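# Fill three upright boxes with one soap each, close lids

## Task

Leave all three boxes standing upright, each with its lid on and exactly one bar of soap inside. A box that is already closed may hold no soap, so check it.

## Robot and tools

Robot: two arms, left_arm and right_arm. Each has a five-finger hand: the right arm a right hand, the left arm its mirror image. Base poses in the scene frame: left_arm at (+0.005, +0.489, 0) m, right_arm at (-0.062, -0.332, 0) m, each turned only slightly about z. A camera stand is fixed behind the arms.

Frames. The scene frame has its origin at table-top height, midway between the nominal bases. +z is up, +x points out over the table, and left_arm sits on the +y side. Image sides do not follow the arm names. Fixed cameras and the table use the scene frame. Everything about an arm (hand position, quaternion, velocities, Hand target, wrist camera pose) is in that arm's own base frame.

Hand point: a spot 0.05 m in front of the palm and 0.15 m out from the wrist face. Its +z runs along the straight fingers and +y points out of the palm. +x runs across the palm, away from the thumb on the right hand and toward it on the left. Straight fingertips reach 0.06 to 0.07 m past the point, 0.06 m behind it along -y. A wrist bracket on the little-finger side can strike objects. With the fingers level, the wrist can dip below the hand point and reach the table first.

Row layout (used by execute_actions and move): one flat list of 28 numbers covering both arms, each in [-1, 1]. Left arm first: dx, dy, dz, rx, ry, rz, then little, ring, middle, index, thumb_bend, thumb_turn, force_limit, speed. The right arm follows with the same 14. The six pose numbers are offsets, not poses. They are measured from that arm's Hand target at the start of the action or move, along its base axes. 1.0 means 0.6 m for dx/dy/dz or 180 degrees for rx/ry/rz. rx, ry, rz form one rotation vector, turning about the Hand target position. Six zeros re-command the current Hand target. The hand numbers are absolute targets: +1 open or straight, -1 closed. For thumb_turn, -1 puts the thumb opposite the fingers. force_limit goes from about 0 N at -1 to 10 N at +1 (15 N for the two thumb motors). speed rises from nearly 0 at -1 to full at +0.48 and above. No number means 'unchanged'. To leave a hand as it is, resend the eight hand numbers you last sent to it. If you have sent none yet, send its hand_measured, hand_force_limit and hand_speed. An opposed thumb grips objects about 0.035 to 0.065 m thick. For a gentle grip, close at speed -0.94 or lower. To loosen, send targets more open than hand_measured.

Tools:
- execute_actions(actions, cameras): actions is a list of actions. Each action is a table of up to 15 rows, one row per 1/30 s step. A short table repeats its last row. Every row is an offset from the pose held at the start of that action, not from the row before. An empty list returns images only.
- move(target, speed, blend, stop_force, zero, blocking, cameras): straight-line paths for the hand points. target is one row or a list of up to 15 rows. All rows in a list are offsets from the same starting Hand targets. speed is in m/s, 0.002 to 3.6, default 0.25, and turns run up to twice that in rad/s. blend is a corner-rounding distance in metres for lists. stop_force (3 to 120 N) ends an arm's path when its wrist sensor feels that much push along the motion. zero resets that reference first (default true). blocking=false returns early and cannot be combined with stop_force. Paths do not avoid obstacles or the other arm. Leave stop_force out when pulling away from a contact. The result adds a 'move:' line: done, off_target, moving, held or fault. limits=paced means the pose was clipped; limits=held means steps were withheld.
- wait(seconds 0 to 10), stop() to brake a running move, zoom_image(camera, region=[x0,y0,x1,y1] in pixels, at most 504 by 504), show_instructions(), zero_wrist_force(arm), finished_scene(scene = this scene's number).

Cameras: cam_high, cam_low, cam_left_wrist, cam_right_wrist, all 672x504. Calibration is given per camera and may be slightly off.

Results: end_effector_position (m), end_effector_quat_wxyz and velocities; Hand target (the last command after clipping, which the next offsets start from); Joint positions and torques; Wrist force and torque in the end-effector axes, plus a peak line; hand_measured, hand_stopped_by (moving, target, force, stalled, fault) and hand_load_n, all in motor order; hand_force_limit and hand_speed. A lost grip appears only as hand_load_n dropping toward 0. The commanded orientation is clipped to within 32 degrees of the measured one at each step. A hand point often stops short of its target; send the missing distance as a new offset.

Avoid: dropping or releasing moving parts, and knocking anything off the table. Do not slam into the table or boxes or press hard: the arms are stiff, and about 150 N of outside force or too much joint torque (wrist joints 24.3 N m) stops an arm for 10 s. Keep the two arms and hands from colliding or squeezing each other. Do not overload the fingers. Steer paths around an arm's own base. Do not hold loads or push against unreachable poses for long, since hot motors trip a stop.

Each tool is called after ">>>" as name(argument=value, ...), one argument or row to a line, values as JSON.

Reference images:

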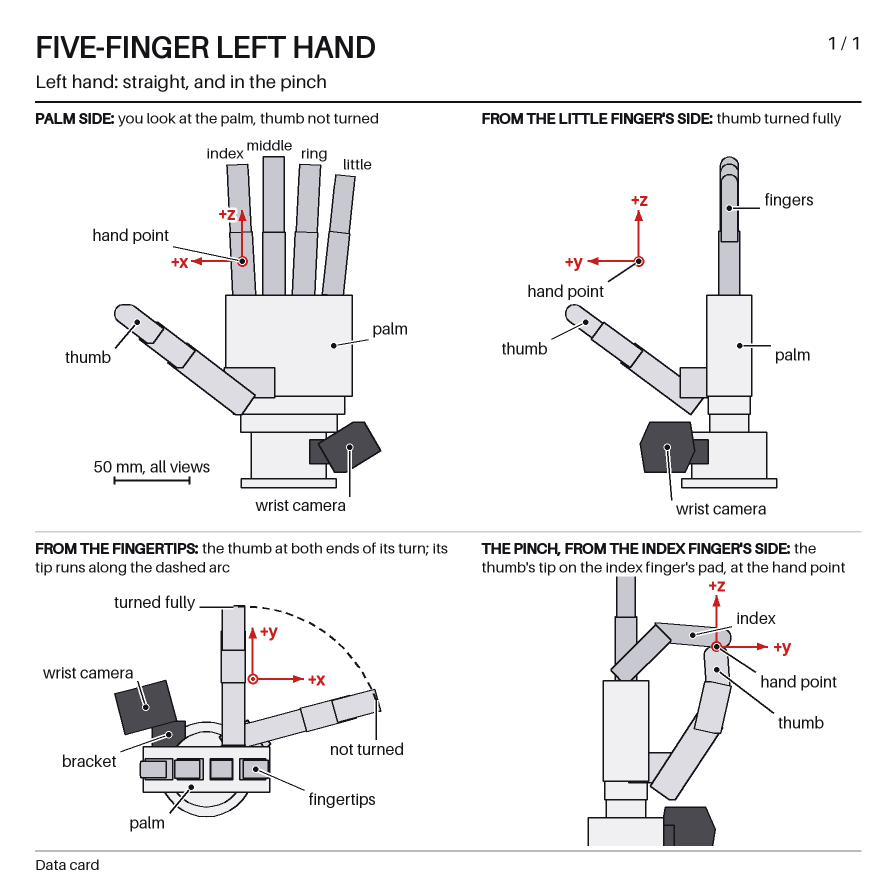

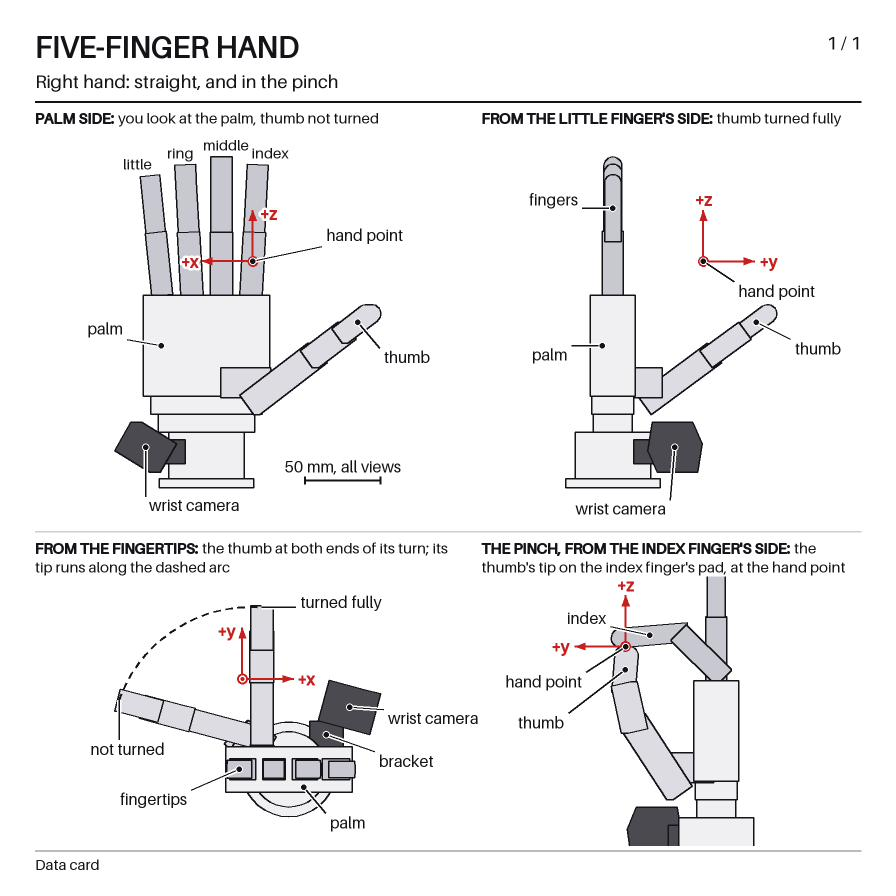

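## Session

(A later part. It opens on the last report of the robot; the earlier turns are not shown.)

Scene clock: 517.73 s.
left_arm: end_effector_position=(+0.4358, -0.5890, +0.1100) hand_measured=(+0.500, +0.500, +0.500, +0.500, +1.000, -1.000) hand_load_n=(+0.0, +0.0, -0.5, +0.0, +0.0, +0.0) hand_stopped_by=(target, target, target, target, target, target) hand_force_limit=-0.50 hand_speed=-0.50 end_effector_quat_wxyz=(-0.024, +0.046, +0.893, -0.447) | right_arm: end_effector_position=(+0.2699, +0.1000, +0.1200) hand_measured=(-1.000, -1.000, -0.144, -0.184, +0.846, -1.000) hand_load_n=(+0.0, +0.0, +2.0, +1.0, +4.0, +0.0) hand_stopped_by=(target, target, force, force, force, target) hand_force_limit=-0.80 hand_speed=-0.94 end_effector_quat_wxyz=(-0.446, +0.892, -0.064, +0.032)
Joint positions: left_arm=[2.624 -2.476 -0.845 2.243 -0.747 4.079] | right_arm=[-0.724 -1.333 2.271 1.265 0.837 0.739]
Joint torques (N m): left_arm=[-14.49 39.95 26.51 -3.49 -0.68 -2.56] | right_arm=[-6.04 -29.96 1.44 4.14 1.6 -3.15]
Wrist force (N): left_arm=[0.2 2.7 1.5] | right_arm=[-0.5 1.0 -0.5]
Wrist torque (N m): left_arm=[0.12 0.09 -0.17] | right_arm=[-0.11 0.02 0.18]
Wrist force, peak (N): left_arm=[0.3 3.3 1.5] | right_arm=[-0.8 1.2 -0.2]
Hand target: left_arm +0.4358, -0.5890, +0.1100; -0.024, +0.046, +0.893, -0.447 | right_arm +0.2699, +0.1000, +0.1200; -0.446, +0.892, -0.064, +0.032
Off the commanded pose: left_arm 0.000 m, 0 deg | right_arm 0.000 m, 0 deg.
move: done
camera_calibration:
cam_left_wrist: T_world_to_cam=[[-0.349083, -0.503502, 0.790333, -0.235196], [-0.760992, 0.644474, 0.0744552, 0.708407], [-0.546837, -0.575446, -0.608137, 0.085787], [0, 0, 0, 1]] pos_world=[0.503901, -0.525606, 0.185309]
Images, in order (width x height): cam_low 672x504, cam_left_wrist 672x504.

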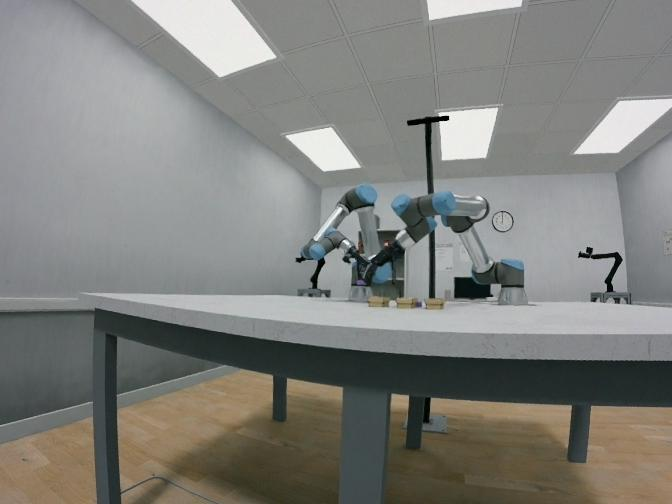

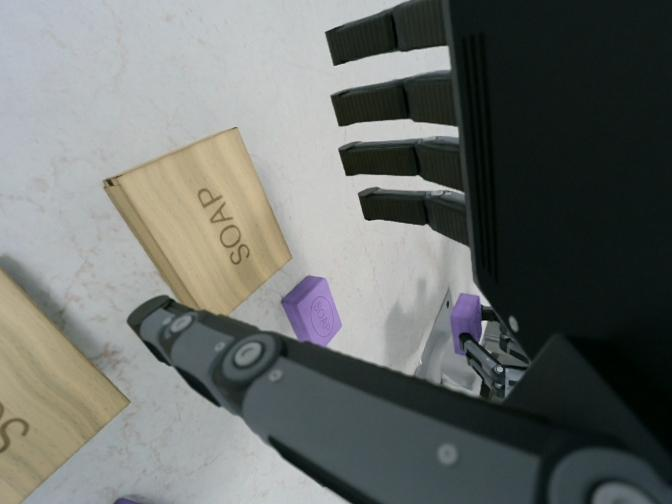

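>>> move(
  target=[
    [-0.001,-0.0082,-0.057,0,0,0,0.5,0.5,0.5,0.5,1,-1,-0.5,-0.5,0,0,0,0,0,0,-1,-1,-0.4,-0.4,0.6,-1,-0.8,-0.94],
    [-0.0025,-0.0213,-0.1133,0,0,0,0.5,0.5,0.5,0.5,1,-1,-0.5,-0.5,0,0,0,0,0,0,-1,-1,-0.4,-0.4,0.6,-1,-0.8,-0.94],
  ],
  speed=0.08,
  blend=[0.005,0],
  stop_force=6,
  cameras=["cam_left_wrist","cam_low"],
)

>>> zoom_image(
  camera="cam_left_wrist",
  region=[110, 80, 390, 360],
)

>>> zoom_image(
  camera="cam_low",
  region=[355, 270, 395, 310],
)

Scene clock: 537.93 s.
left_arm: end_effector_position=(+0.4343, -0.6018, +0.0420) hand_measured=(+0.500, +0.500, +0.500, +0.500, +1.000, -1.000) hand_load_n=(+0.0, +0.0, +0.0, +0.0, +0.0, +0.0) hand_stopped_by=(target, target, target, target, target, target) hand_force_limit=-0.50 hand_speed=-0.50 end_effector_quat_wxyz=(-0.024, +0.046, +0.893, -0.447) | right_arm: end_effector_position=(+0.2699, +0.1000, +0.1200) hand_measured=(-1.000, -1.000, -0.144, -0.184, +0.846, -1.000) hand_load_n=(+0.0, +0.0, +2.0, +1.0, +3.5, +0.0) hand_stopped_by=(target, target, force, force, force, target) hand_force_limit=-0.80 hand_speed=-0.94 end_effector_quat_wxyz=(-0.446, +0.892, -0.064, +0.032)
Joint positions: left_arm=[2.605 -2.544 -0.889 2.373 -0.756 4.055] | right_arm=[-0.724 -1.333 2.271 1.265 0.837 0.739]
Joint torques (N m): left_arm=[-13.96 41.75 8.15 -0.07 -0.67 -2.49] | right_arm=[-6.41 -30.47 1.74 4.21 1.56 -3.23]
Wrist force (N): left_arm=[0.1 2.6 1.3] | right_arm=[-0.5 1.0 -0.2]
Wrist torque (N m): left_arm=[0.09 0.12 -0.19] | right_arm=[-0.13 0.02 0.18]
Wrist force, peak (N): left_arm=[0.4 3.0 1.7] | right_arm=[-0.6 1.2 -0.1]
Hand target: left_arm +0.4343, -0.6018, +0.0420; -0.024, +0.046, +0.893, -0.447 | right_arm +0.2699, +0.1000, +0.1200; -0.446, +0.892, -0.064, +0.032
Off the commanded pose: left_arm 0.000 m, 0 deg | right_arm 0.000 m, 0 deg.
move: done
camera_calibration:
cam_left_wrist: T_world_to_cam=[[-0.349023, -0.503553, 0.790327, -0.188443], [-0.76102, 0.644434, 0.0745174, 0.720639], [-0.546838, -0.575447, -0.608136, 0.0363021], [0, 0, 0, 1]] pos_world=[0.502501, -0.538406, 0.117308]
Images, in order (width x height): cam_low 672x504, cam_left_wrist 672x504.

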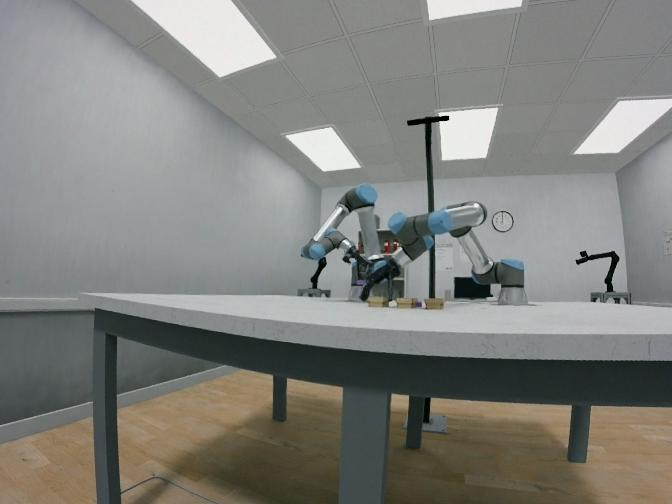

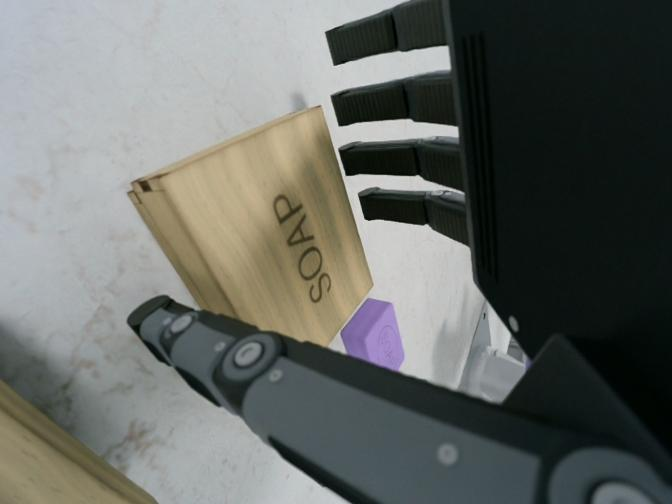

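Scaled by 1.800 from the camera's 672x504 image, which has a finer 960x720 frame.

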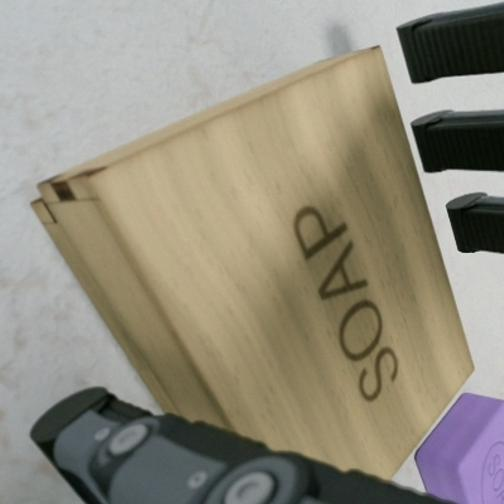

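Scaled by 12.600 from the camera's 672x504 image, which has a finer 960x720 frame.

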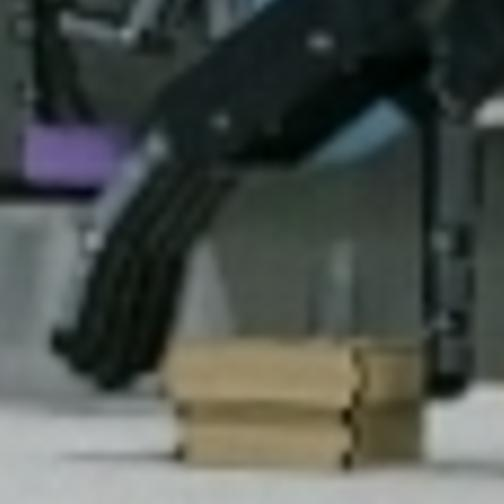

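>>> move(
  target=[0,0,0,0,0,0,0.5,0.5,0.1,0.1,0.5,-1,-0.5,-0.94,0,0,0,0,0,0,-1,-1,-0.4,-0.4,0.6,-1,-0.8,-0.94],
  cameras=["cam_low"],
)

>>> zoom_image(
  camera="cam_low",
  region=[355, 270, 395, 310],
)

>>> move(
  target=[0,0,0.06,0,0,0,0.5,0.5,0.1,0.1,0.5,-1,-0.5,-0.94,0,0,0,0,0,0,-1,-1,-0.4,-0.4,0.6,-1,-0.8,-0.94],
  speed=0.06,
  cameras=["all"],
)

>>> zoom_image(
  camera="cam_low",
  region=[355, 270, 395, 310],
)

>>> zoom_image(
  camera="cam_left_wrist",
  region=[80, 120, 240, 280],
)

Scene clock: 550.00 s.
left_arm: end_effector_position=(+0.4343, -0.6018, +0.0420) hand_measured=(+0.500, +0.500, +0.218, +0.208, +0.854, -1.000) hand_load_n=(+0.0, +0.0, +1.0, +3.5, +4.5, -1.0) hand_stopped_by=(target, target, force, force, force, target) hand_force_limit=-0.50 hand_speed=-0.94 end_effector_quat_wxyz=(-0.024, +0.046, +0.893, -0.447) | right_arm: end_effector_position=(+0.2699, +0.1000, +0.1200) hand_measured=(-1.000, -1.000, -0.144, -0.184, +0.846, -1.000) hand_load_n=(+0.0, +0.5, +2.0, +1.0, +4.0, +0.0) hand_stopped_by=(target, target, force, force, force, target) hand_force_limit=-0.80 hand_speed=-0.94 end_effector_quat_wxyz=(-0.446, +0.892, -0.064, +0.032)
Joint positions: left_arm=[2.605 -2.544 -0.889 2.373 -0.756 4.055] | right_arm=[-0.724 -1.333 2.271 1.265 0.837 0.739]
Joint torques (N m): left_arm=[-13.86 42.01 14.73 -0.16 -0.49 -2.59] | right_arm=[-6.31 -29.41 1.81 4.09 1.5 -2.96]
Wrist force (N): left_arm=[0.2 2.4 1.3] | right_arm=[-0.5 0.9 -0.3]
Wrist torque (N m): left_arm=[0.07 0.10 -0.19] | right_arm=[-0.14 0.02 0.17]
Wrist force, peak (N): left_arm=[0.1 2.9 1.6] | right_arm=[-0.8 1.2 -0.4]
Hand target: left_arm +0.4343, -0.6018, +0.0420; -0.024, +0.046, +0.893, -0.447 | right_arm +0.2699, +0.1000, +0.1200; -0.446, +0.892, -0.064, +0.032
Off the commanded pose: left_arm 0.000 m, 0 deg | right_arm 0.000 m, 0 deg.
move: done
Images, in order (width x height): cam_low 672x504.

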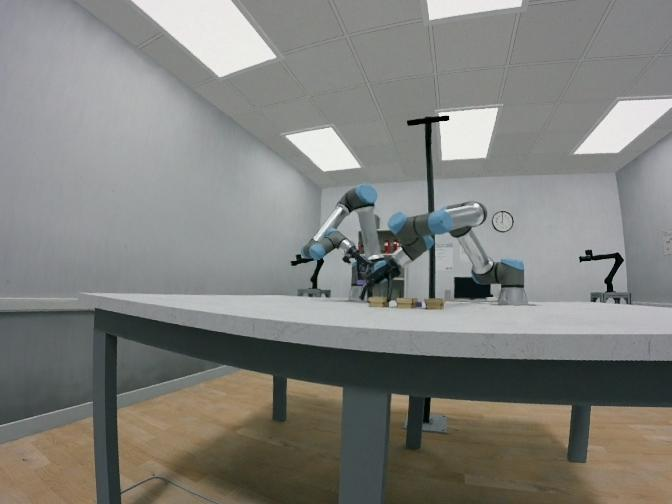

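Scaled by 12.600 from the camera's 672x504 image, which has a finer 960x720 frame.

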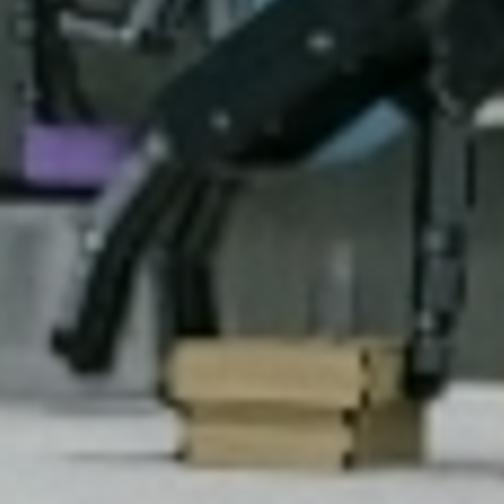

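Scene clock: 551.07 s.
left_arm: end_effector_position=(+0.4343, -0.6018, +0.0779) hand_measured=(+0.500, +0.500, +0.218, +0.208, +0.854, -1.000) hand_load_n=(+0.0, +0.0, +0.5, +3.5, +5.0, -1.0) hand_stopped_by=(target, target, force, force, force, target) hand_force_limit=-0.50 hand_speed=-0.94 end_effector_quat_wxyz=(-0.024, +0.046, +0.893, -0.447) | right_arm: end_effector_position=(+0.2699, +0.1000, +0.1200) hand_measured=(-1.000, -1.000, -0.144, -0.184, +0.846, -1.000) hand_load_n=(+0.0, +0.0, +2.0, +1.0, +3.5, -0.5) hand_stopped_by=(target, target, force, force, force, target) hand_force_limit=-0.80 hand_speed=-0.94 end_effector_quat_wxyz=(-0.446, +0.892, -0.064, +0.032)
Joint positions: left_arm=[2.605 -2.516 -0.849 2.304 -0.756 4.055] | right_arm=[-0.724 -1.333 2.271 1.265 0.837 0.739]
Joint torques (N m): left_arm=[-10.49 61.38 27.11 -3.29 -0.21 2.35] | right_arm=[-5.37 -29.59 1.39 4.2 1.52 -3.07]
Wrist force (N): left_arm=[0.2 2.6 1.4] | right_arm=[-0.3 0.8 -0.2]
Wrist torque (N m): left_arm=[0.08 0.09 -0.16] | right_arm=[-0.16 -0.01 0.18]
Wrist force, peak (N): left_arm=[0.0 3.2 1.8] | right_arm=[-0.8 1.1 -0.4]
Hand target: left_arm +0.4343, -0.6018, +0.0780; -0.024, +0.046, +0.893, -0.447 | right_arm +0.2699, +0.1000, +0.1200; -0.446, +0.892, -0.064, +0.032
Off the commanded pose: left_arm 0.000 m, 0 deg | right_arm 0.000 m, 0 deg.
move: done
camera_calibration:
cam_left_wrist: T_world_to_cam=[[-0.349023, -0.503553, 0.790327, -0.216851], [-0.76102, 0.644434, 0.0745174, 0.717888], [-0.546838, -0.575447, -0.608136, 0.0580795], [0, 0, 0, 1]] pos_world=[0.502401, -0.538406, 0.153208]
cam_right_wrist: T_world_to_cam=[[0.153287, -0.626897, -0.763874, 0.110767], [-0.888906, -0.42516, 0.170544, 0.257064], [-0.431682, 0.65287, -0.622424, 0.244096], [0, 0, 0, 1]] pos_world=[0.316898, 0.0193697, 0.192703]

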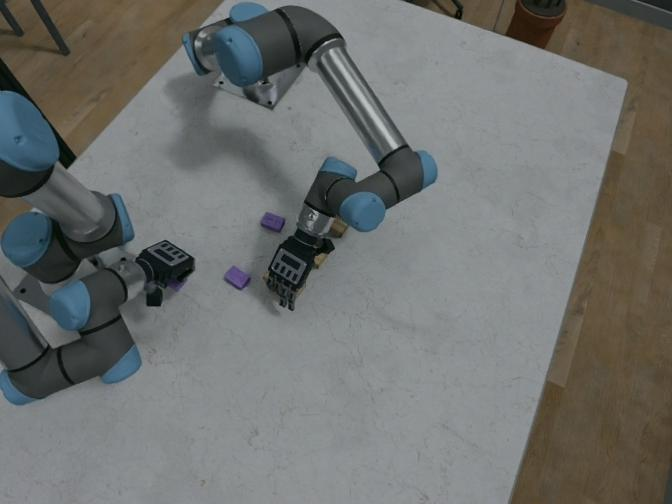

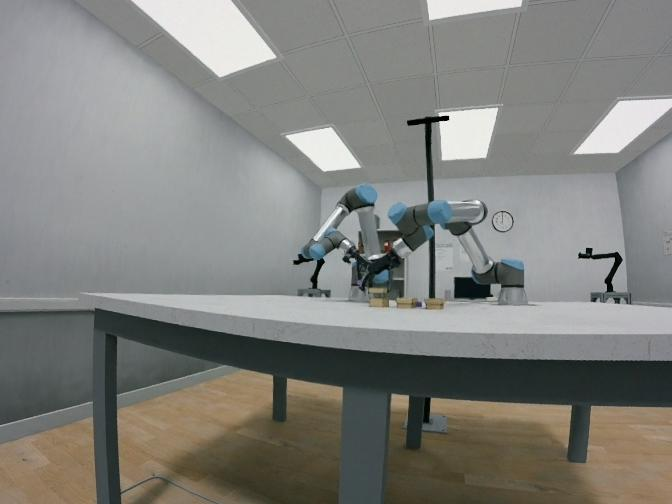

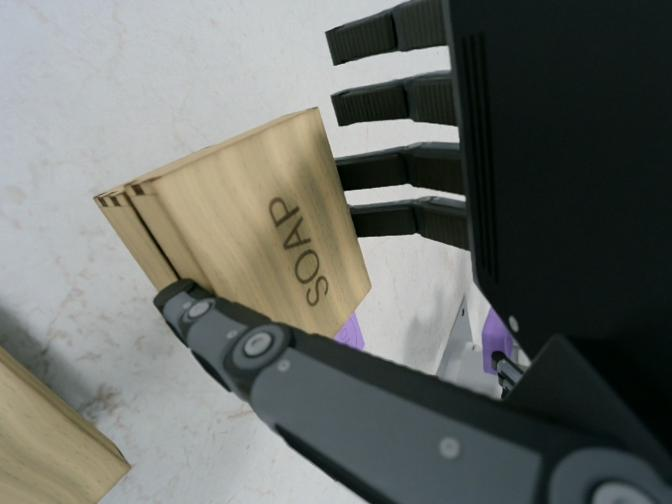

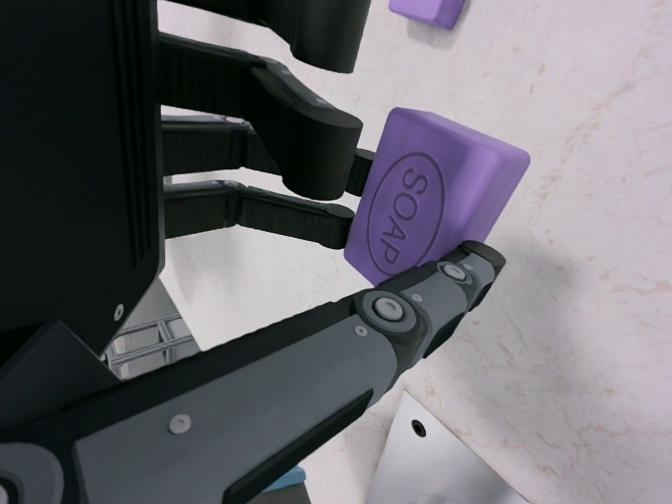

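Scaled by 12.600 from the camera's 672x504 image, which has a finer 960x720 frame.

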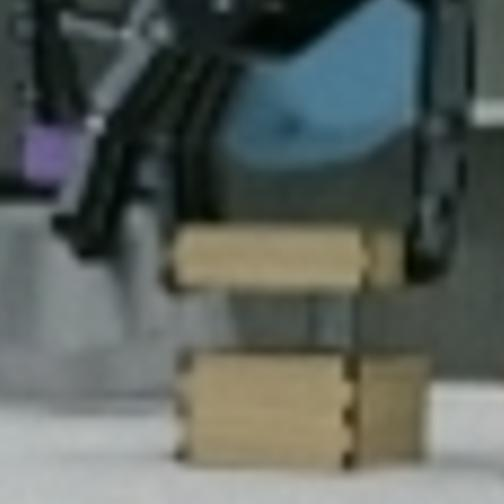

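Scaled by 3.150 from the camera's 672x504 image, which has a finer 960x720 frame.

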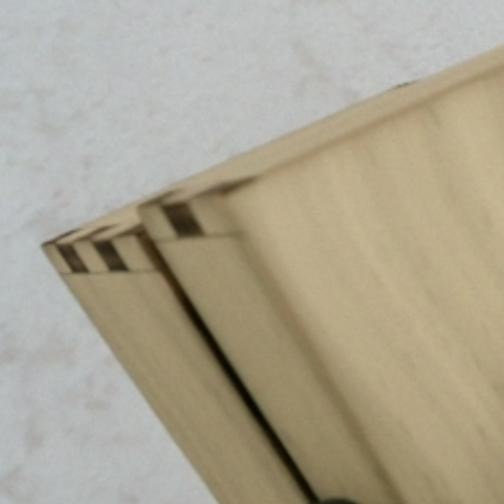

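>>> move(
  target=[
    [0,0,0.08,0,0,0,0.5,0.5,0.1,0.1,0.5,-1,-0.5,-0.94,0,0,0,0,0,0,-1,-1,-0.4,-0.4,0.6,-1,-0.8,-0.94],
    [0,0.3875,0.3,0,0,0,0.5,0.5,0.1,0.1,0.5,-1,-0.5,-0.94,0.1,0.05,0,0,0,0,-1,-1,-0.4,-0.4,0.6,-1,-0.8,-0.94],
    [0,0.3875,0.3,0,0,0,0.5,0.5,0.1,0.1,0.5,-1,-0.5,-0.94,0.273,0.2043,0,0,0,0,-1,-1,-0.4,-0.4,0.6,-1,-0.8,-0.94],
  ],
  blend=[0.02,0.02,0],
  speed=0.17,
  cameras=["cam_right_wrist","cam_high"],
)

>>> zoom_image(
  camera="cam_right_wrist",
  region=[432, 0, 672, 240],
)

>>> zoom_image(
  camera="cam_high",
  region=[220, 180, 380, 340],
)

Scene clock: 577.63 s.
left_arm: end_effector_position=(+0.4343, -0.3693, +0.2580) hand_measured=(+0.500, +0.500, +0.218, +0.208, +0.854, -1.000) hand_load_n=(+0.0, +0.0, +0.5, +3.5, +5.0, -1.0) hand_stopped_by=(target, target, force, force, force, target) hand_force_limit=-0.50 hand_speed=-0.94 end_effector_quat_wxyz=(-0.024, +0.046, +0.893, -0.447) | right_arm: end_effector_position=(+0.4337, +0.2226, +0.1200) hand_measured=(-1.000, -1.000, -0.144, -0.184, +0.846, -1.000) hand_load_n=(+0.0, +0.0, +1.5, +1.0, +3.5, +0.0) hand_stopped_by=(target, target, force, force, force, target) hand_force_limit=-0.80 hand_speed=-0.94 end_effector_quat_wxyz=(-0.446, +0.892, -0.064, +0.032)
Joint positions: left_arm=[2.989 -2.117 -1.187 1.797 -0.643 4.63] | right_arm=[-0.179 -1.078 1.685 1.012 0.644 1.51]
Joint torques (N m): left_arm=[15.16 48.42 6.73 -4.14 3.22 2.45] | right_arm=[10.66 -25.94 -24.32 1.06 1.25 2.53]
Wrist force (N): left_arm=[0.2 2.5 1.2] | right_arm=[-0.3 0.8 -0.4]
Wrist torque (N m): left_arm=[0.08 0.06 -0.26] | right_arm=[-0.15 -0.01 0.09]
Wrist force, peak (N): left_arm=[0.0 3.5 2.2] | right_arm=[-0.6 1.4 -0.5]
Hand target: left_arm +0.4343, -0.3693, +0.2580; -0.024, +0.046, +0.893, -0.447 | right_arm +0.4337, +0.2226, +0.1200; -0.446, +0.892, -0.064, +0.032
Off the commanded pose: left_arm 0.000 m, 0 deg | right_arm 0.000 m, 0 deg.
move: done
camera_calibration:
cam_right_wrist: T_world_to_cam=[[0.153254, -0.626848, -0.763921, 0.162549], [-0.888899, -0.425171, 0.170554, 0.454698], [-0.431708, 0.65291, -0.622363, 0.234716], [0, 0, 0, 1]] pos_world=[0.480598, 0.14197, 0.192702]
Images, in order (width x height): cam_high 672x504, cam_right_wrist 672x504.

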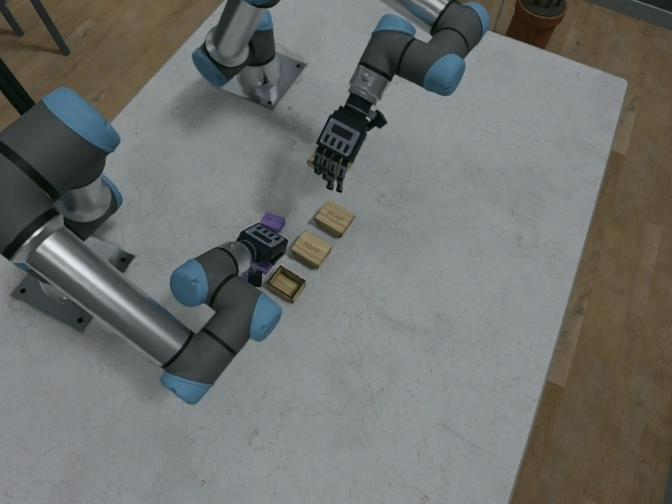

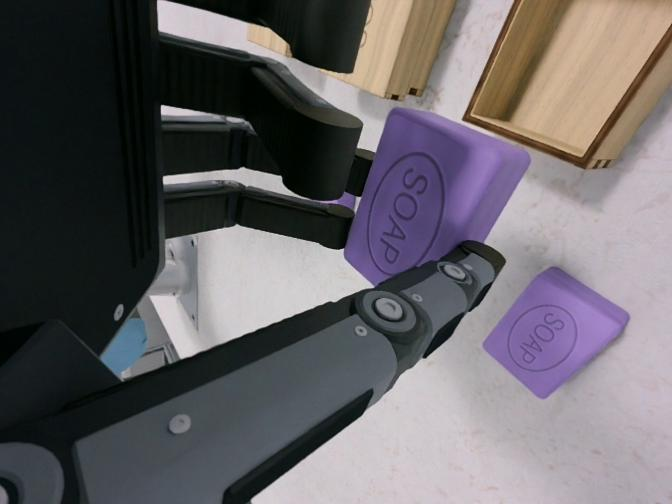

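Scaled by 2.100 from the camera's 672x504 image, which has a finer 960x720 frame.

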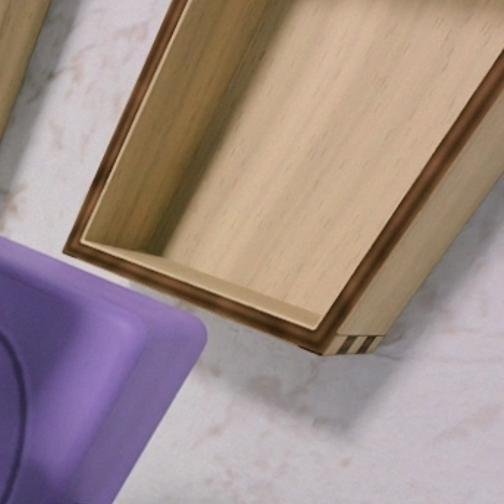

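Scaled by 3.150 from the camera's 672x504 image, which has a finer 960x720 frame.

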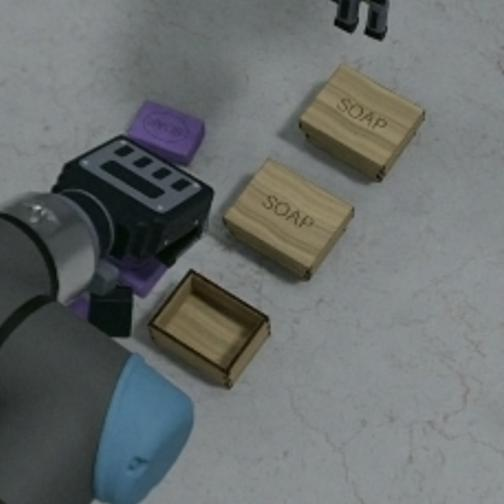

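>>> move(
  target=[
    [0,0,0,0,0,0,0.5,0.5,0.1,0.1,0.5,-1,-0.5,-0.94,0.102,0.0007,0,0,0,0,-1,-1,-0.4,-0.4,0.6,-1,-0.8,-0.94],
    [0,0,0,0,0,0,0.5,0.5,0.1,0.1,0.5,-1,-0.5,-0.94,0.102,0.0007,-0.05,0,0,0,-1,-1,-0.4,-0.4,0.6,-1,-0.8,-0.94],
    [0,0,0,0,0,0,0.5,0.5,0.1,0.1,0.5,-1,-0.5,-0.94,0.102,0.0007,-0.1075,0,0,0,-1,-1,-0.4,-0.4,0.6,-1,-0.8,-0.94],
  ],
  blend=[0.01,0.01,0],
  speed=[0.1,0.08,0.04],
  stop_force=6,
  cameras=["cam_low","cam_right_wrist"],
)

>>> zoom_image(
  camera="cam_low",
  region=[355, 270, 395, 310],
)

Scene clock: 602.30 s.
left_arm: end_effector_position=(+0.4343, -0.3693, +0.2580) hand_measured=(+0.500, +0.500, +0.218, +0.208, +0.854, -1.000) hand_load_n=(+0.0, +0.0, +1.0, +3.5, +4.5, -1.0) hand_stopped_by=(target, target, force, force, force, target) hand_force_limit=-0.50 hand_speed=-0.94 end_effector_quat_wxyz=(-0.024, +0.046, +0.893, -0.447) | right_arm: end_effector_position=(+0.4949, +0.2230, +0.0555) hand_measured=(-1.000, -1.000, -0.144, -0.184, +0.846, -1.000) hand_load_n=(+0.0, +0.0, +2.0, +1.0, +3.5, +0.0) hand_stopped_by=(target, target, force, force, force, target) hand_force_limit=-0.80 hand_speed=-0.94 end_effector_quat_wxyz=(-0.446, +0.892, -0.064, +0.032)
Joint positions: left_arm=[2.989 -2.117 -1.187 1.797 -0.643 4.63] | right_arm=[-0.156 -0.872 1.517 0.942 0.643 1.549]
Joint torques (N m): left_arm=[14.79 48.57 6.64 -4.05 3.36 2.49] | right_arm=[9.35 -33.13 -2.65 0.96 -0.43 2.26]
Wrist force (N): left_arm=[0.3 2.6 1.5] | right_arm=[-0.4 0.6 -0.3]
Wrist torque (N m): left_arm=[0.08 0.05 -0.27] | right_arm=[-0.20 -0.01 0.09]
Wrist force, peak (N): left_arm=[0.2 2.8 1.5] | right_arm=[-0.7 1.4 -0.4]
Hand target: left_arm +0.4343, -0.3693, +0.2580; -0.024, +0.046, +0.893, -0.447 | right_arm +0.4949, +0.2230, +0.0555; -0.446, +0.892, -0.064, +0.032
Off the commanded pose: left_arm 0.000 m, 0 deg | right_arm 0.000 m, 0 deg.
move: done
camera_calibration:
cam_right_wrist: T_world_to_cam=[[0.153219, -0.62693, -0.763861, 0.104155], [-0.888918, -0.425112, 0.170602, 0.520355], [-0.431681, 0.65287, -0.622424, 0.220775], [0, 0, 0, 1]] pos_world=[0.541898, 0.14237, 0.128202]
Images, in order (width x height): cam_low 672x504, cam_right_wrist 672x504.

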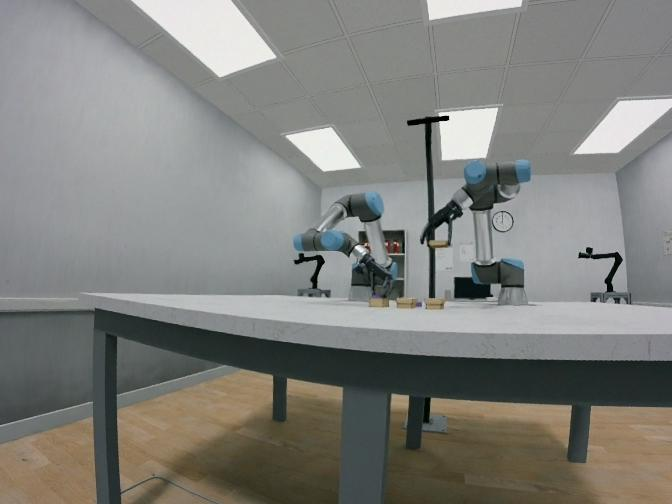

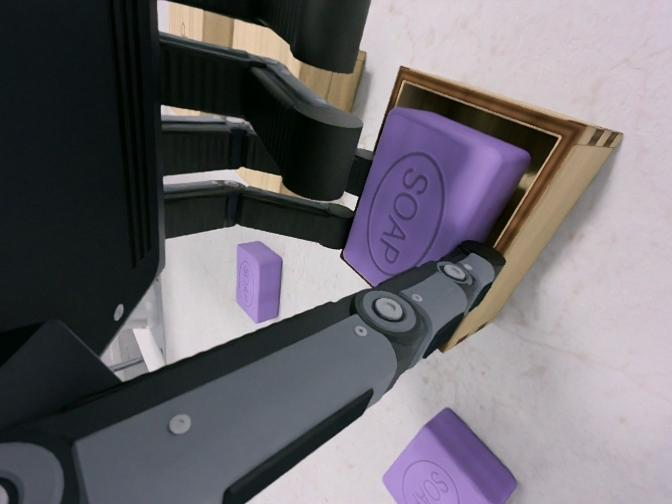

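Scaled by 12.600 from the camera's 672x504 image, which has a finer 960x720 frame.

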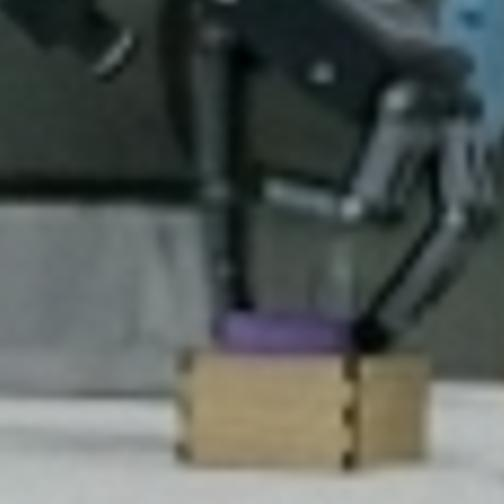

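>>> move(
  target=[
    [0,0,0,0,0,0,0.5,0.5,0.1,0.1,0.5,-1,-0.5,-0.94,0,0,0,0,0,0,-1,-1,-0.4,-0.4,1,-1,-0.8,-0.3],
    [0,0,0,0,0,0,0.5,0.5,0.1,0.1,0.5,-1,-0.5,-0.94,0,0,0.15,0,0,0,-1,-1,-0.4,-0.4,1,-1,-0.8,-0.3],
  ],
  speed=0.1,
  cameras=["cam_low","cam_right_wrist"],
)

>>> zoom_image(
  camera="cam_low",
  region=[355, 270, 395, 310],
)

>>> zoom_image(
  camera="cam_right_wrist",
  region=[350, 50, 590, 290],
)

Scene clock: 612.57 s.
left_arm: end_effector_position=(+0.4343, -0.3693, +0.2580) hand_measured=(+0.500, +0.500, +0.218, +0.208, +0.854, -1.000) hand_load_n=(+0.0, +0.0, +0.5, +3.5, +5.0, -1.0) hand_stopped_by=(target, target, force, force, force, target) hand_force_limit=-0.50 hand_speed=-0.94 end_effector_quat_wxyz=(-0.024, +0.046, +0.893, -0.447) | right_arm: end_effector_position=(+0.4949, +0.2231, +0.1454) hand_measured=(-1.000, -1.000, -0.144, -0.184, +1.000, -1.000) hand_load_n=(+0.0, +0.0, +0.0, +0.0, +0.0, +0.0) hand_stopped_by=(target, target, force, force, target, target) hand_force_limit=-0.80 hand_speed=-0.30 end_effector_quat_wxyz=(-0.446, +0.892, -0.064, +0.032)
Joint positions: left_arm=[2.989 -2.117 -1.187 1.797 -0.643 4.63] | right_arm=[-0.156 -0.984 1.444 1.126 0.643 1.549]
Joint torques (N m): left_arm=[14.38 48.36 6.65 -4.1 3.28 2.42] | right_arm=[-7.27 -51.77 -25.24 3.85 -0.55 -3.08]
Wrist force (N): left_arm=[0.3 2.7 1.3] | right_arm=[-0.4 0.6 -0.6]
Wrist torque (N m): left_arm=[0.09 0.04 -0.26] | right_arm=[-0.14 -0.01 0.13]
Wrist force, peak (N): left_arm=[0.2 2.9 1.5] | right_arm=[-0.5 1.4 0.0]
Hand target: left_arm +0.4343, -0.3693, +0.2580; -0.024, +0.046, +0.893, -0.447 | right_arm +0.4949, +0.2230, +0.1455; -0.446, +0.892, -0.064, +0.032
Off the commanded pose: left_arm 0.000 m, 0 deg | right_arm 0.000 m, 0 deg.
move: done
camera_calibration:
cam_right_wrist: T_world_to_cam=[[0.153254, -0.626848, -0.763921, 0.172887], [-0.888899, -0.425171, 0.170554, 0.50498], [-0.431708, 0.65291, -0.622363, 0.276618], [0, 0, 0, 1]] pos_world=[0.541798, 0.14247, 0.218102]
Images, in order (width x height): cam_low 672x504, cam_right_wrist 672x504.

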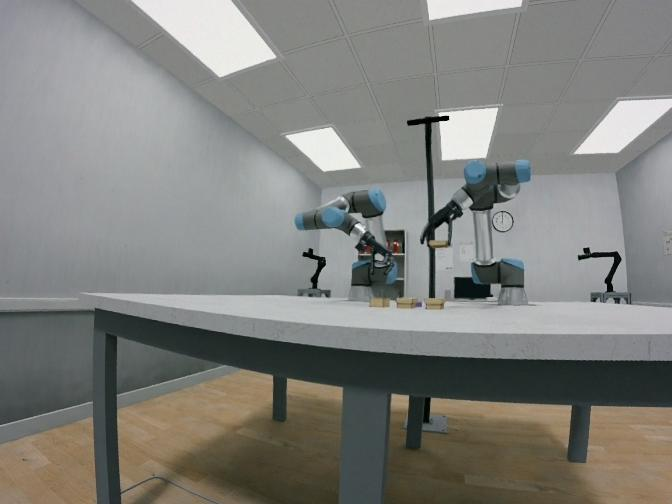

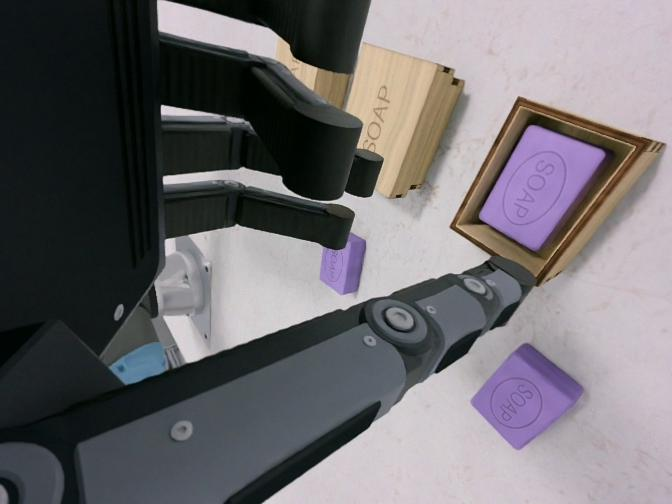

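Scaled by 12.600 from the camera's 672x504 image, which has a finer 960x720 frame.

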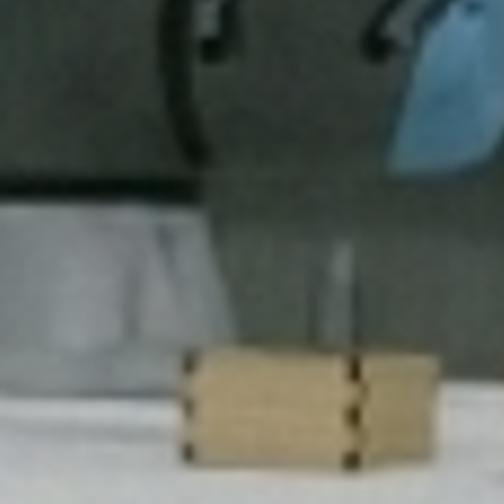

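Scaled by 2.100 from the camera's 672x504 image, which has a finer 960x720 frame.

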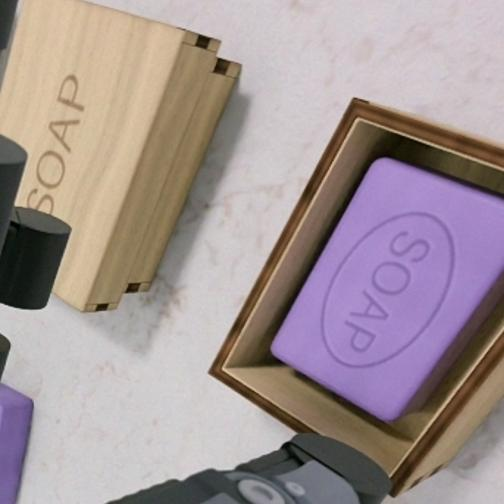

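>>> move(
  target=[
    [0,0,0,0,0,0,0.5,0.5,0.1,0.1,0.5,-1,-0.5,-0.94,-0.3,-0.1,0.03,0,0,0,-1,-1,-0.4,-0.4,1,-1,-0.8,-0.3],
    [0,-0.3875,-0.25,0,0,0,0.5,0.5,0.1,0.1,0.5,-1,-0.5,-0.94,-0.375,-0.172,0,0,0,0,-1,-1,-0.4,-0.4,1,-1,-0.8,-0.3],
    [0,-0.3875,-0.3,0,0,0,0.5,0.5,0.1,0.1,0.5,-1,-0.5,-0.94,-0.375,-0.172,0,0,0,0,-1,-1,-0.4,-0.4,1,-1,-0.8,-0.3],
  ],
  speed=[0.2,0.17,0.1],
  blend=[0.03,0.01,0],
  cameras=["cam_low","cam_left_wrist"],
)

>>> zoom_image(
  camera="cam_low",
  region=[355, 270, 395, 310],
)

>>> zoom_image(
  camera="cam_left_wrist",
  region=[80, 120, 240, 280],
)

Scene clock: 633.83 s.
left_arm: end_effector_position=(+0.4343, -0.6018, +0.0781) hand_measured=(+0.500, +0.500, +0.218, +0.208, +0.854, -1.000) hand_load_n=(-0.5, +0.0, +0.5, +3.5, +5.0, -0.5) hand_stopped_by=(target, target, force, force, force, target) hand_force_limit=-0.50 hand_speed=-0.94 end_effector_quat_wxyz=(-0.024, +0.046, +0.893, -0.447) | right_arm: end_effector_position=(+0.2699, +0.1198, +0.1455) hand_measured=(-1.000, -1.000, -0.144, -0.184, +1.000, -1.000) hand_load_n=(+0.0, +0.0, +0.0, +0.0, +0.0, +0.0) hand_stopped_by=(target, target, force, force, target, target) hand_force_limit=-0.80 hand_speed=-0.30 end_effector_quat_wxyz=(-0.446, +0.892, -0.064, +0.032)
Joint positions: left_arm=[2.606 -2.516 -0.848 2.304 -0.756 4.055] | right_arm=[-0.663 -1.406 2.25 1.312 0.803 0.808]
Joint torques (N m): left_arm=[-13.73 41.38 6.78 -0.17 -0.62 -2.53] | right_arm=[-5.93 -28.16 -0.19 4.16 1.48 -3.16]
Wrist force (N): left_arm=[0.2 2.8 1.5] | right_arm=[-0.6 0.6 -0.8]
Wrist torque (N m): left_arm=[0.10 0.10 -0.18] | right_arm=[-0.12 0.04 0.18]
Wrist force, peak (N): left_arm=[0.2 3.3 1.8] | right_arm=[-0.7 1.2 -0.9]
Hand target: left_arm +0.4343, -0.6018, +0.0780; -0.024, +0.046, +0.893, -0.447 | right_arm +0.2699, +0.1198, +0.1455; -0.446, +0.892, -0.064, +0.032
Off the commanded pose: left_arm 0.000 m, 0 deg | right_arm 0.000 m, 0 deg.
move: done
camera_calibration:
cam_left_wrist: T_world_to_cam=[[-0.349023, -0.503553, 0.790327, -0.216974], [-0.76102, 0.644434, 0.0745174, 0.717949], [-0.546838, -0.575447, -0.608136, 0.0582558], [0, 0, 0, 1]] pos_world=[0.502501, -0.538406, 0.153408]
Images, in order (width x height): cam_low 672x504, cam_left_wrist 672x504.

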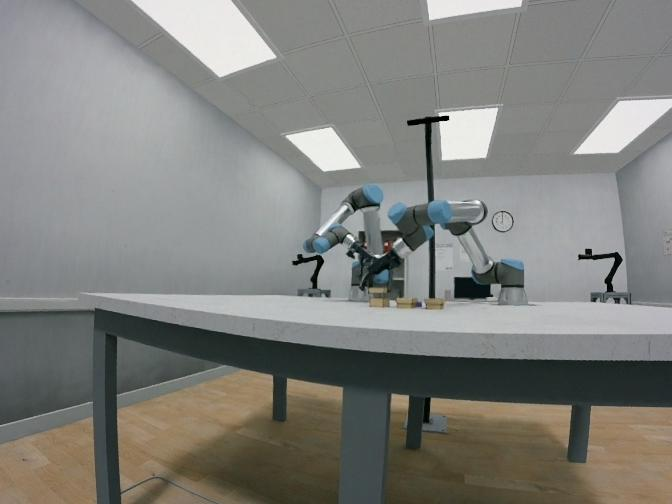

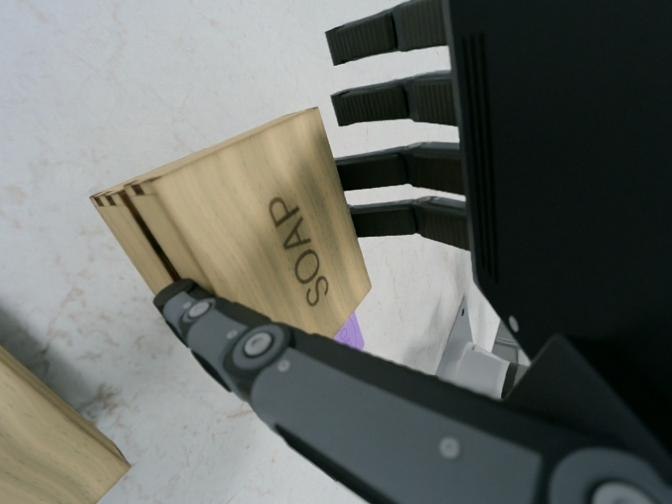

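Scaled by 12.600 from the camera's 672x504 image, which has a finer 960x720 frame.

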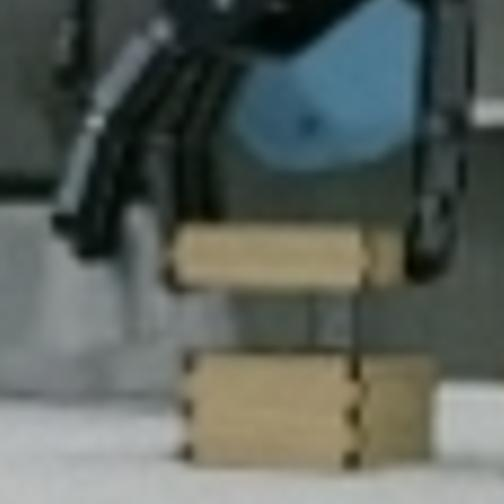

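Scaled by 3.150 from the camera's 672x504 image, which has a finer 960x720 frame.

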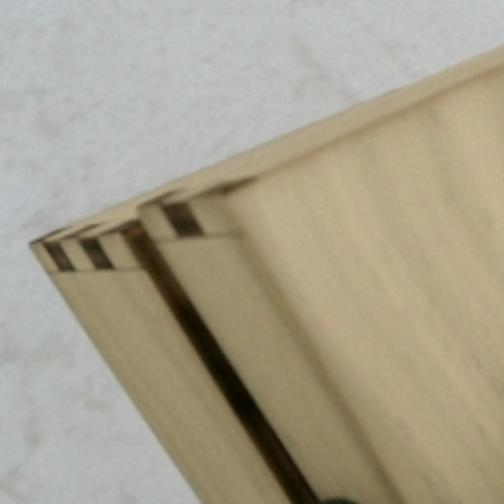

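>>> move(
  target=[0.0003,0.004,0,0,0,-0.0083,0.5,0.5,0.1,0.1,0.5,-1,-0.5,-0.94,0,0,0,0,0,0,-1,-1,-0.4,-0.4,1,-1,-0.8,-0.3],
  speed=0.1,
  cameras=["cam_low","cam_left_wrist"],
)

>>> zoom_image(
  camera="cam_low",
  region=[355, 270, 395, 310],
)

>>> zoom_image(
  camera="cam_left_wrist",
  region=[80, 120, 240, 280],
)

Scene clock: 668.23 s.
left_arm: end_effector_position=(+0.4345, -0.5994, +0.0780) hand_measured=(+0.500, +0.500, +0.218, +0.208, +0.854, -1.000) hand_load_n=(+0.0, +0.0, +1.0, +3.5, +5.0, -0.5) hand_stopped_by=(target, target, force, force, force, target) hand_force_limit=-0.50 hand_speed=-0.94 end_effector_quat_wxyz=(-0.029, +0.057, +0.892, -0.447) | right_arm: end_effector_position=(+0.2699, +0.1198, +0.1455) hand_measured=(-1.000, -1.000, -0.144, -0.184, +1.000, -1.000) hand_load_n=(+0.0, +0.0, +0.0, +0.0, +0.0, +0.0) hand_stopped_by=(target, target, force, force, target, target) hand_force_limit=-0.80 hand_speed=-0.30 end_effector_quat_wxyz=(-0.446, +0.892, -0.064, +0.032)
Joint positions: left_arm=[2.61 -2.53 -0.829 2.269 -0.742 4.095] | right_arm=[-0.663 -1.406 2.25 1.312 0.803 0.808]
Joint torques (N m): left_arm=[14.5 40.96 25.46 -3.56 3.09 2.51] | right_arm=[-5.88 -28.2 -0.68 4.05 1.39 -3.14]
Wrist force (N): left_arm=[0.2 2.9 1.6] | right_arm=[-0.8 0.6 -0.5]
Wrist torque (N m): left_arm=[0.12 0.08 -0.26] | right_arm=[-0.16 0.05 0.16]
Wrist force, peak (N): left_arm=[0.1 3.1 1.8] | right_arm=[-1.0 0.9 -0.4]
Hand target: left_arm +0.4345, -0.5994, +0.0780; -0.030, +0.058, +0.892, -0.447 | right_arm +0.2699, +0.1198, +0.1455; -0.446, +0.892, -0.064, +0.032
Off the commanded pose: left_arm 0.000 m, 0 deg | right_arm 0.000 m, 0 deg.
move: done
camera_calibration:
cam_left_wrist: T_world_to_cam=[[-0.361996, -0.494318, 0.790322, -0.204492], [-0.744056, 0.663954, 0.0744749, 0.720829], [-0.561551, -0.561084, -0.608149, 0.0746162], [0, 0, 0, 1]] pos_world=[0.504212, -0.537815, 0.153309]
Images, in order (width x height): cam_low 672x504, cam_left_wrist 672x504.

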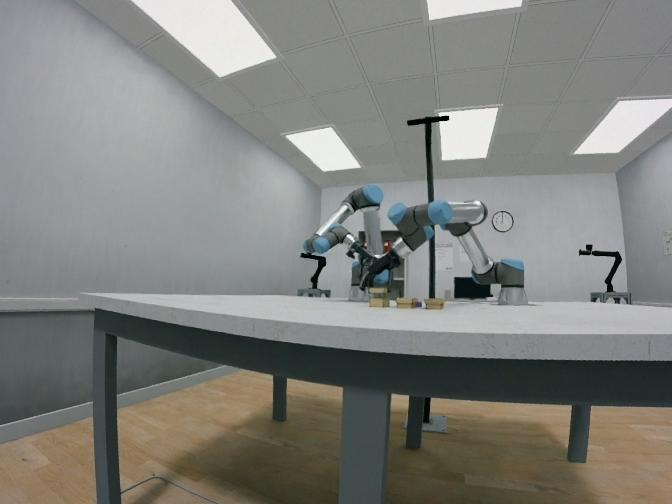

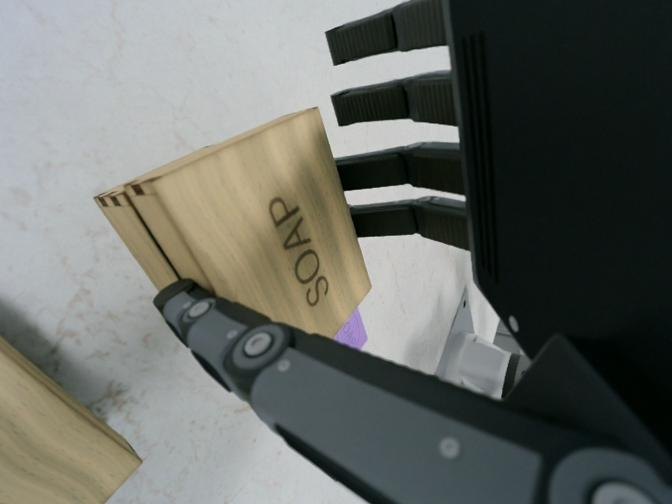

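Scaled by 12.600 from the camera's 672x504 image, which has a finer 960x720 frame.

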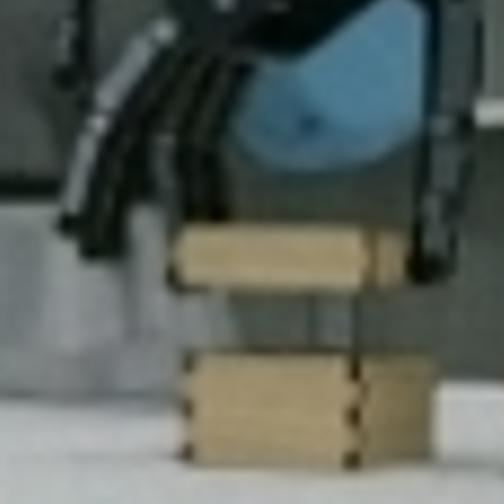

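Scaled by 3.150 from the camera's 672x504 image, which has a finer 960x720 frame.

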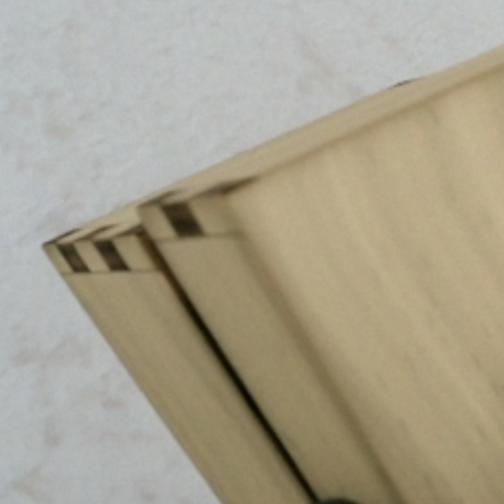

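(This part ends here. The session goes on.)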